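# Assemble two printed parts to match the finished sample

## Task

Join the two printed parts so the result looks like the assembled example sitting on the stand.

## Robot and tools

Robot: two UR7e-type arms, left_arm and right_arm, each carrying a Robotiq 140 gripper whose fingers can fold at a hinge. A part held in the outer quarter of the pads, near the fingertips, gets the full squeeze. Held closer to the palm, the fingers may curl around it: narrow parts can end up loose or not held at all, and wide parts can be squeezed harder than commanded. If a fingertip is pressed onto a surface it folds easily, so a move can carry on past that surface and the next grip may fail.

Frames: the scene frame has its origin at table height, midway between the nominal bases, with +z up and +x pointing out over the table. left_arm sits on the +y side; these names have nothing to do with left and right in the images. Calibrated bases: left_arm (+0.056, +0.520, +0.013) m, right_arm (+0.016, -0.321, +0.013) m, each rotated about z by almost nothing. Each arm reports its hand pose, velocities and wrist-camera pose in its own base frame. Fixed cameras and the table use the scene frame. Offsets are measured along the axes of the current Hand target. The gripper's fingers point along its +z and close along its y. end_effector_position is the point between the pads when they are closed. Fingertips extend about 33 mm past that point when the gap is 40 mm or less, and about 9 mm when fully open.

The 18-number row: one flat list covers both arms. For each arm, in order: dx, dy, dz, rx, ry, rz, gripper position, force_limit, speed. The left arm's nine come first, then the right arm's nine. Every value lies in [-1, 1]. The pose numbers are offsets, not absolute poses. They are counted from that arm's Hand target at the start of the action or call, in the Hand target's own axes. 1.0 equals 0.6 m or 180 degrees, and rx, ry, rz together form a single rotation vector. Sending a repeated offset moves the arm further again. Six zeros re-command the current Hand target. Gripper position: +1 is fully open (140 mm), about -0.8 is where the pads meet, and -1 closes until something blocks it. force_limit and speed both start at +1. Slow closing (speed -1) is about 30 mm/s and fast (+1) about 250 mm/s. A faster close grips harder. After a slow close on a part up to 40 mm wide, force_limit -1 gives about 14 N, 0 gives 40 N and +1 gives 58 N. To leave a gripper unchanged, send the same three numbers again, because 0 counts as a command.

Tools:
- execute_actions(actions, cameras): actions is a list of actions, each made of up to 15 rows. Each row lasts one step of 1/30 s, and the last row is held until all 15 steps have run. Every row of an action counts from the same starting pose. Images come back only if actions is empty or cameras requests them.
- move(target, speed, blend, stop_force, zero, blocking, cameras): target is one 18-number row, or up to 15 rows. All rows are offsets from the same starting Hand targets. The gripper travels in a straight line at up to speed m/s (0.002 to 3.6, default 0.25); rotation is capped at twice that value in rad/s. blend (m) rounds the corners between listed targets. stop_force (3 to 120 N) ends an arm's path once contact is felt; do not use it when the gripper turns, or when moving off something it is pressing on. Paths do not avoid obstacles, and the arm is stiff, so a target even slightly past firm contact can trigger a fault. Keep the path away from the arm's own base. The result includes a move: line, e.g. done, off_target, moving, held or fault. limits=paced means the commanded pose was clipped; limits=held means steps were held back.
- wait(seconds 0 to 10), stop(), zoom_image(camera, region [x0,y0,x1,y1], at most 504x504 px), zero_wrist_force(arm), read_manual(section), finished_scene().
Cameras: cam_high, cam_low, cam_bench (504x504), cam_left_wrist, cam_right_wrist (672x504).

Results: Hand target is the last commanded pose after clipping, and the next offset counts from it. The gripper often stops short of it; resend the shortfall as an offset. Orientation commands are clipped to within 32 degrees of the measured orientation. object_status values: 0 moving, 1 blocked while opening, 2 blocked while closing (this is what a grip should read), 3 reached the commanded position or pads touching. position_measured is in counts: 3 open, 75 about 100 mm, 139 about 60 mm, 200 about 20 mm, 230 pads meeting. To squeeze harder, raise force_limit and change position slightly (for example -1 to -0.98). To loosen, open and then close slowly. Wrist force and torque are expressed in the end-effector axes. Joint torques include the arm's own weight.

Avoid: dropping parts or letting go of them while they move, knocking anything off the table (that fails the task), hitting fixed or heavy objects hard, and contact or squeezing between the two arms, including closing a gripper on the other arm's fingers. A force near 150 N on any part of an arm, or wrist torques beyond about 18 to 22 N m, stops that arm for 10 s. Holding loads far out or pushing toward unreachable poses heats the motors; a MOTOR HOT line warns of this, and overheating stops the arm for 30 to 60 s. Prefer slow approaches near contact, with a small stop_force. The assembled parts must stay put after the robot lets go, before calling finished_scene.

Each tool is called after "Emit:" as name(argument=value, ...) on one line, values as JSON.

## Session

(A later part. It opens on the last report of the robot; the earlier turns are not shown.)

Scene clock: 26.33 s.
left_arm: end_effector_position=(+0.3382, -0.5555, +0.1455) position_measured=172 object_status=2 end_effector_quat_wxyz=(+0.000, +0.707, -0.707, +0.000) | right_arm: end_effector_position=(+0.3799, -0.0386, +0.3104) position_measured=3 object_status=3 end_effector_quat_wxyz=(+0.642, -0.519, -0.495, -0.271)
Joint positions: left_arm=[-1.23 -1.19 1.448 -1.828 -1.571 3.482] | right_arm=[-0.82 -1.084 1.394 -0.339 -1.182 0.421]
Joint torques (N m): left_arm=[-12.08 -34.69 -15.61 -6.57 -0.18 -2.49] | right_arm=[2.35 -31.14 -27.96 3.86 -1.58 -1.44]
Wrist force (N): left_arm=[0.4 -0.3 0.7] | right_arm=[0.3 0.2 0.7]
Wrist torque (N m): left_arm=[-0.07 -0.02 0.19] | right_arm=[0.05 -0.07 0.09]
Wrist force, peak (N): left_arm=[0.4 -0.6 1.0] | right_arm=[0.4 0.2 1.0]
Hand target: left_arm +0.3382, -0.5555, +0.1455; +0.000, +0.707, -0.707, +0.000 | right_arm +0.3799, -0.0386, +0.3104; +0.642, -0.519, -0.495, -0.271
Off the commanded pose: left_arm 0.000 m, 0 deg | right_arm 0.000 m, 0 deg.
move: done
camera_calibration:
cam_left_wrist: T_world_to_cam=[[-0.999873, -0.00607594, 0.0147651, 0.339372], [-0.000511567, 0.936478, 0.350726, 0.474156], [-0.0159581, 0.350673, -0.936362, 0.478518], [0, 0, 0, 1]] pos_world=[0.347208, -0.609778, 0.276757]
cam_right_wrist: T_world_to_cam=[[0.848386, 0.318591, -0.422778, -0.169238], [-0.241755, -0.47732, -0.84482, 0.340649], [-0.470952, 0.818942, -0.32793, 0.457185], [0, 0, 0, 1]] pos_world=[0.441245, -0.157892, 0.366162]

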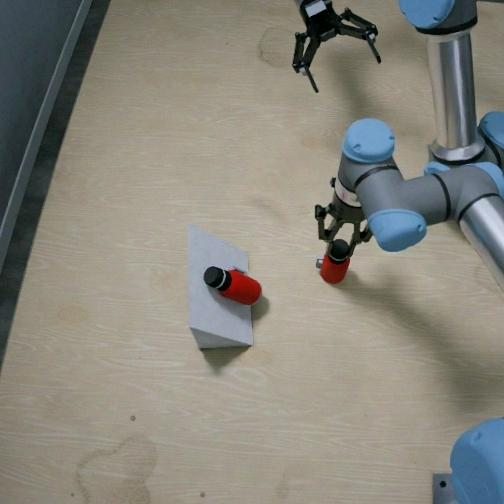

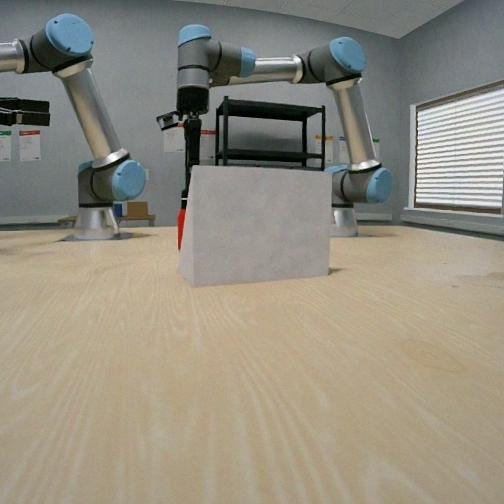

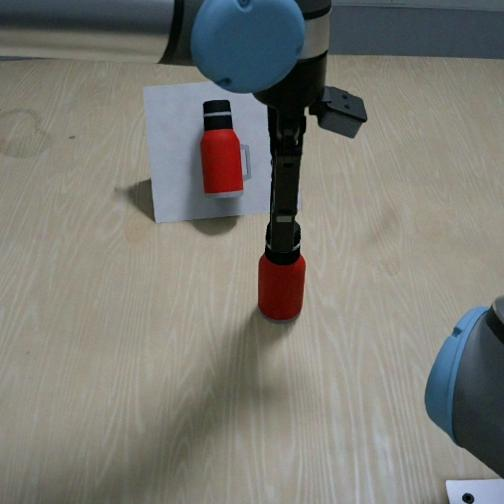

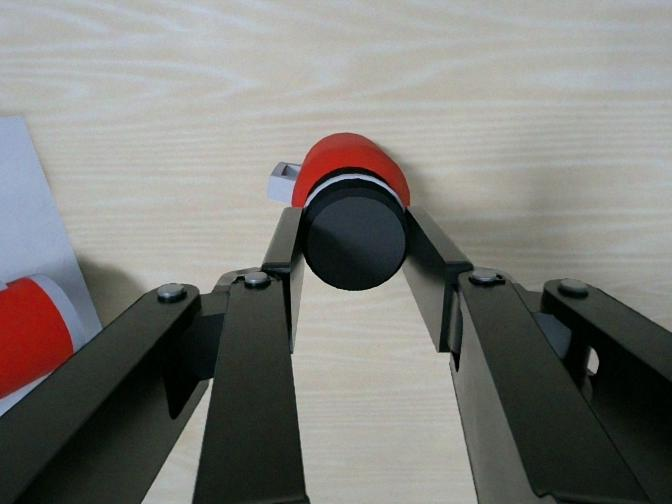

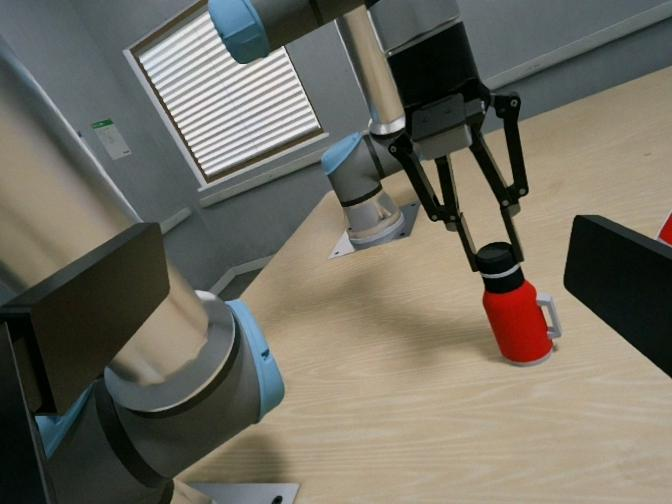

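Emit:
move(target=[0,0,0.04,0,0,0,-1,0,-1,0,0,0,0,0,0,1,1,1], speed=0.012, stop_force=15, cameras=["cam_bench","cam_right_wrist"])

Emit:
zoom_image(camera="cam_right_wrist", region=[460, 205, 580, 325])

Emit:
zoom_image(camera="cam_bench", region=[240, 190, 330, 280])

Scene clock: 28.20 s.
left_arm: end_effector_position=(+0.3382, -0.5556, +0.1449) position_measured=172 object_status=2 end_effector_quat_wxyz=(+0.000, +0.707, -0.707, +0.000) | right_arm: end_effector_position=(+0.3799, -0.0386, +0.3104) position_measured=3 object_status=3 end_effector_quat_wxyz=(+0.642, -0.519, -0.495, -0.271)
Joint positions: left_arm=[-1.23 -1.189 1.449 -1.83 -1.571 3.482] | right_arm=[-0.82 -1.084 1.394 -0.339 -1.182 0.421]
Joint torques (N m): left_arm=[-12.44 -40.78 -26.96 1.15 -0.34 -2.57] | right_arm=[2.85 -31.87 -27.51 4.24 -1.78 -1.5]
Wrist force (N): left_arm=[-1.3 0.4 -15.5] | right_arm=[0.3 -0.1 0.5]
Wrist torque (N m): left_arm=[0.09 -0.01 0.19] | right_arm=[-0.01 -0.08 0.09]
Wrist force, peak (N): left_arm=[-2.2 1.0 -23.1] | right_arm=[0.6 0.5 0.7]
Hand target: left_arm +0.3382, -0.5556, +0.1450; +0.000, +0.707, -0.707, +0.000 (not the last commanded pose) | right_arm +0.3799, -0.0386, +0.3104; +0.642, -0.519, -0.495, -0.271
Off the commanded pose: left_arm 0.023 m, 0 deg | right_arm 0.000 m, 0 deg.
move: contact (left_arm)
camera_calibration:
cam_right_wrist: T_world_to_cam=[[0.848386, 0.318591, -0.422778, -0.169238], [-0.241755, -0.47732, -0.84482, 0.340649], [-0.470952, 0.818942, -0.32793, 0.457185], [0, 0, 0, 1]] pos_world=[0.441245, -0.157892, 0.366162]
Images, in order (width x height): cam_bench 504x504, cam_right_wrist 672x504.

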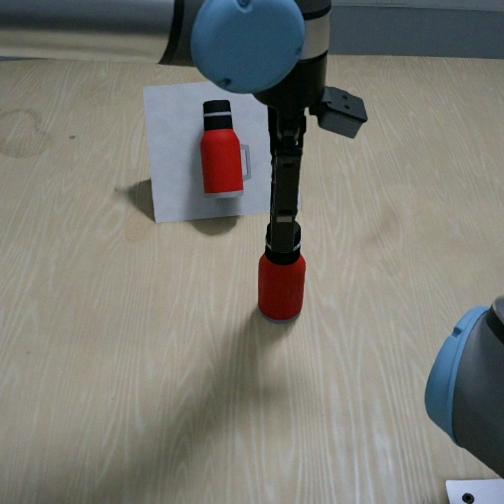

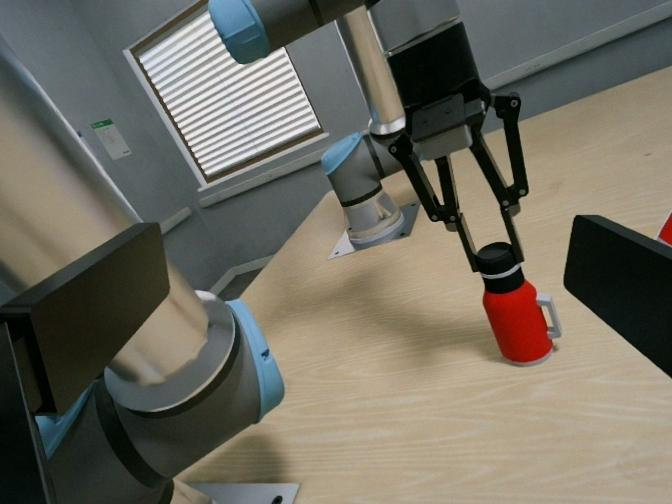

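Scaled by 4.200 from the camera's 672x504 image, which has a finer 960x720 frame.

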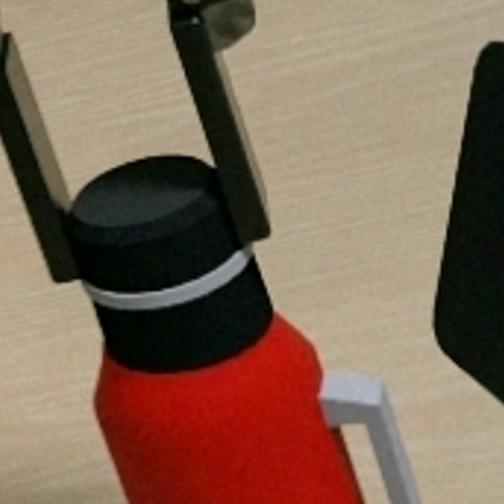

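Scaled by 5.600 from the camera's 504x504 image, which has a finer 720x720 frame.

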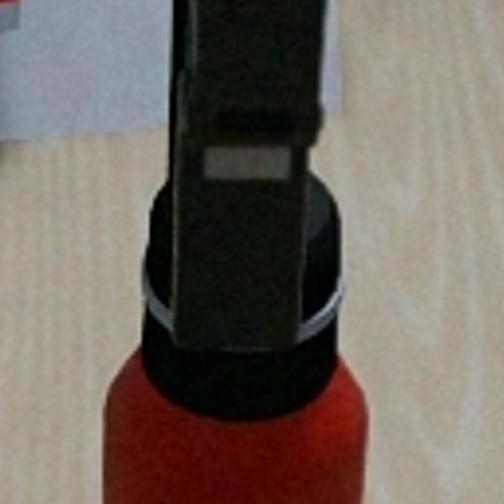

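Emit:
move(target=[[0,0,0,0,0,0,-0.05,0,-1,0,0,0,0,0,0,1,1,1],[0,0,-0.2,0,0,0,-0.05,0,-1,0,0,0,0,0,0,1,1,1]], cameras=["all"])

Emit:
zoom_image(camera="cam_right_wrist", region=[440, 205, 600, 375])

Emit:
zoom_image(camera="cam_bench", region=[220, 190, 350, 330])

Scene clock: 31.23 s.
left_arm: end_effector_position=(+0.3382, -0.5557, +0.2649) position_measured=135 object_status=3 end_effector_quat_wxyz=(+0.000, +0.707, -0.707, +0.000) | right_arm: end_effector_position=(+0.3799, -0.0386, +0.3104) position_measured=3 object_status=3 end_effector_quat_wxyz=(+0.642, -0.519, -0.495, -0.271)
Joint positions: left_arm=[-1.23 -1.222 1.186 -1.534 -1.571 3.482] | right_arm=[-0.82 -1.084 1.394 -0.339 -1.182 0.421]
Joint torques (N m): left_arm=[11.91 -33.14 -35.15 0.22 -1.72 2.32] | right_arm=[5.09 -30.94 -27.63 3.93 -1.47 -1.4]
Wrist force (N): left_arm=[0.3 -0.4 0.3] | right_arm=[0.2 0.1 0.7]
Wrist torque (N m): left_arm=[-0.02 0.01 0.20] | right_arm=[0.04 -0.05 0.09]
Wrist force, peak (N): left_arm=[-1.4 0.5 -15.8] | right_arm=[0.5 0.0 0.9]
Hand target: left_arm +0.3383, -0.5557, +0.2650; +0.000, +0.707, -0.707, +0.000 | right_arm +0.3799, -0.0386, +0.3104; +0.642, -0.519, -0.495, -0.271
Off the commanded pose: left_arm 0.000 m, 0 deg | right_arm 0.000 m, 0 deg.
move: done
camera_calibration:
cam_left_wrist: T_world_to_cam=[[-0.999874, -0.00594356, 0.0147057, 0.337713], [-0.000411935, 0.936557, 0.350516, 0.432563], [-0.015856, 0.350466, -0.936441, 0.59026], [0, 0, 0, 1]] pos_world=[0.347208, -0.609978, 0.396157]
cam_right_wrist: T_world_to_cam=[[0.848386, 0.318591, -0.422778, -0.169238], [-0.241755, -0.47732, -0.84482, 0.340649], [-0.470952, 0.818942, -0.32793, 0.457185], [0, 0, 0, 1]] pos_world=[0.441245, -0.157892, 0.366162]

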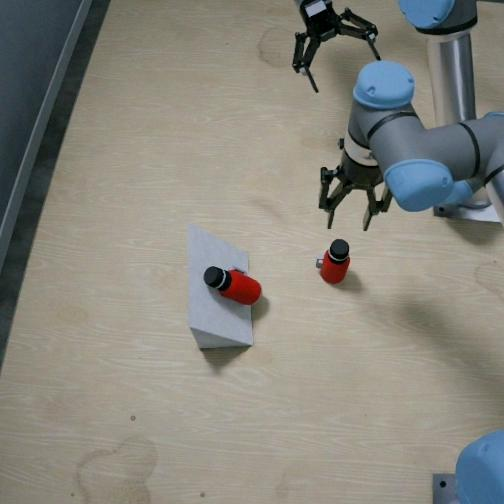

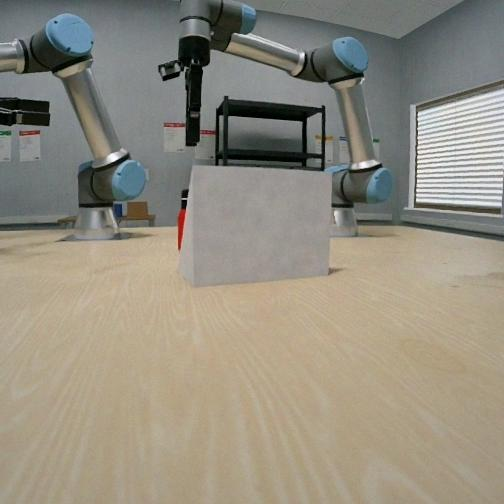

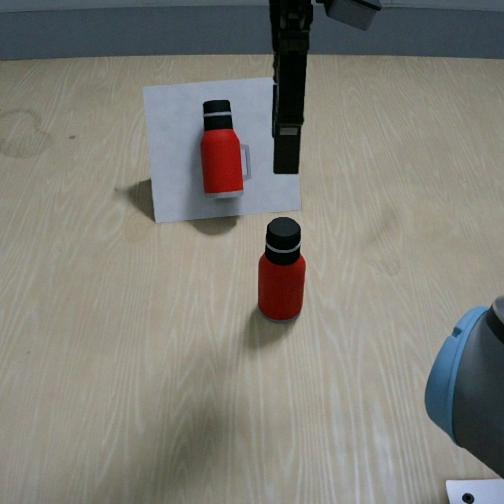

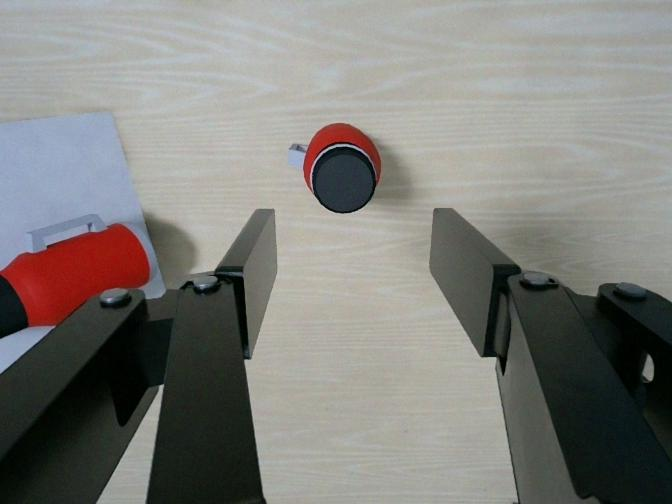

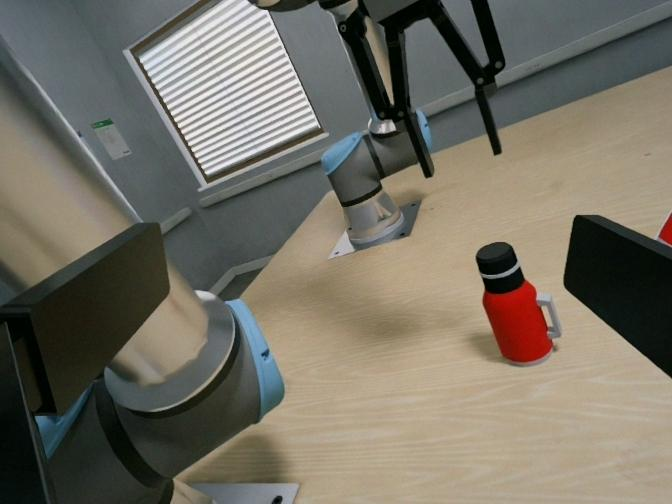

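Scaled by 2.965 from the camera's 672x504 image, which has a finer 960x720 frame.

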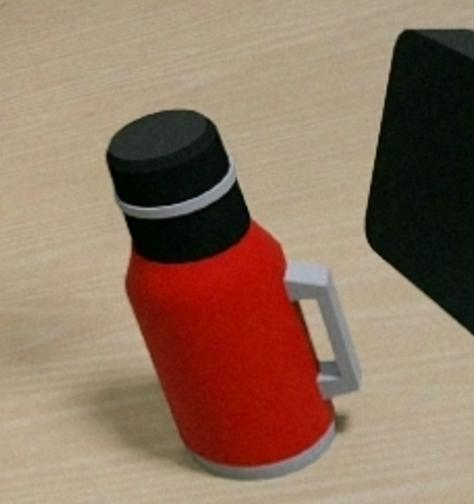

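Scaled by 3.600 from the camera's 504x504 image, which has a finer 720x720 frame.

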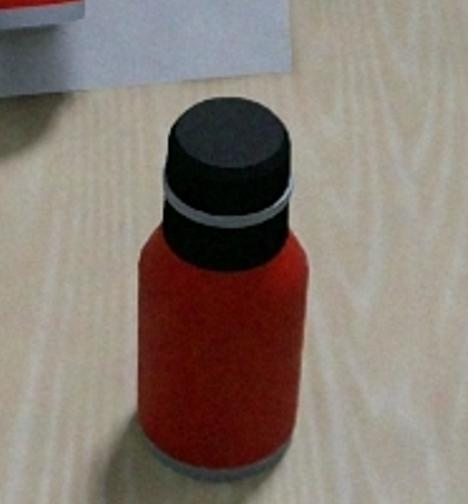

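Emit:
zoom_image(camera="cam_bench", region=[180, 80, 260, 210])

Emit:
zoom_image(camera="cam_high", region=[190, 220, 370, 320])

Scaled by 3.877 from the camera's 504x504 image, which has a finer 720x720 frame.

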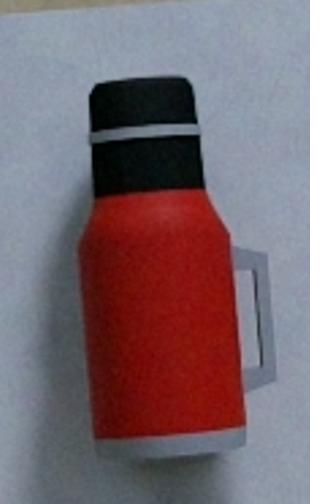

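Scaled by 2.800 from the camera's 504x504 image, which has a finer 720x720 frame.

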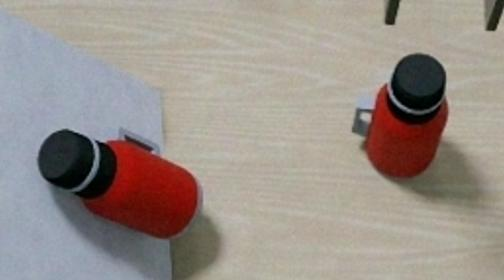

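Emit:
finished_scene()

The scene is finished: the task was done.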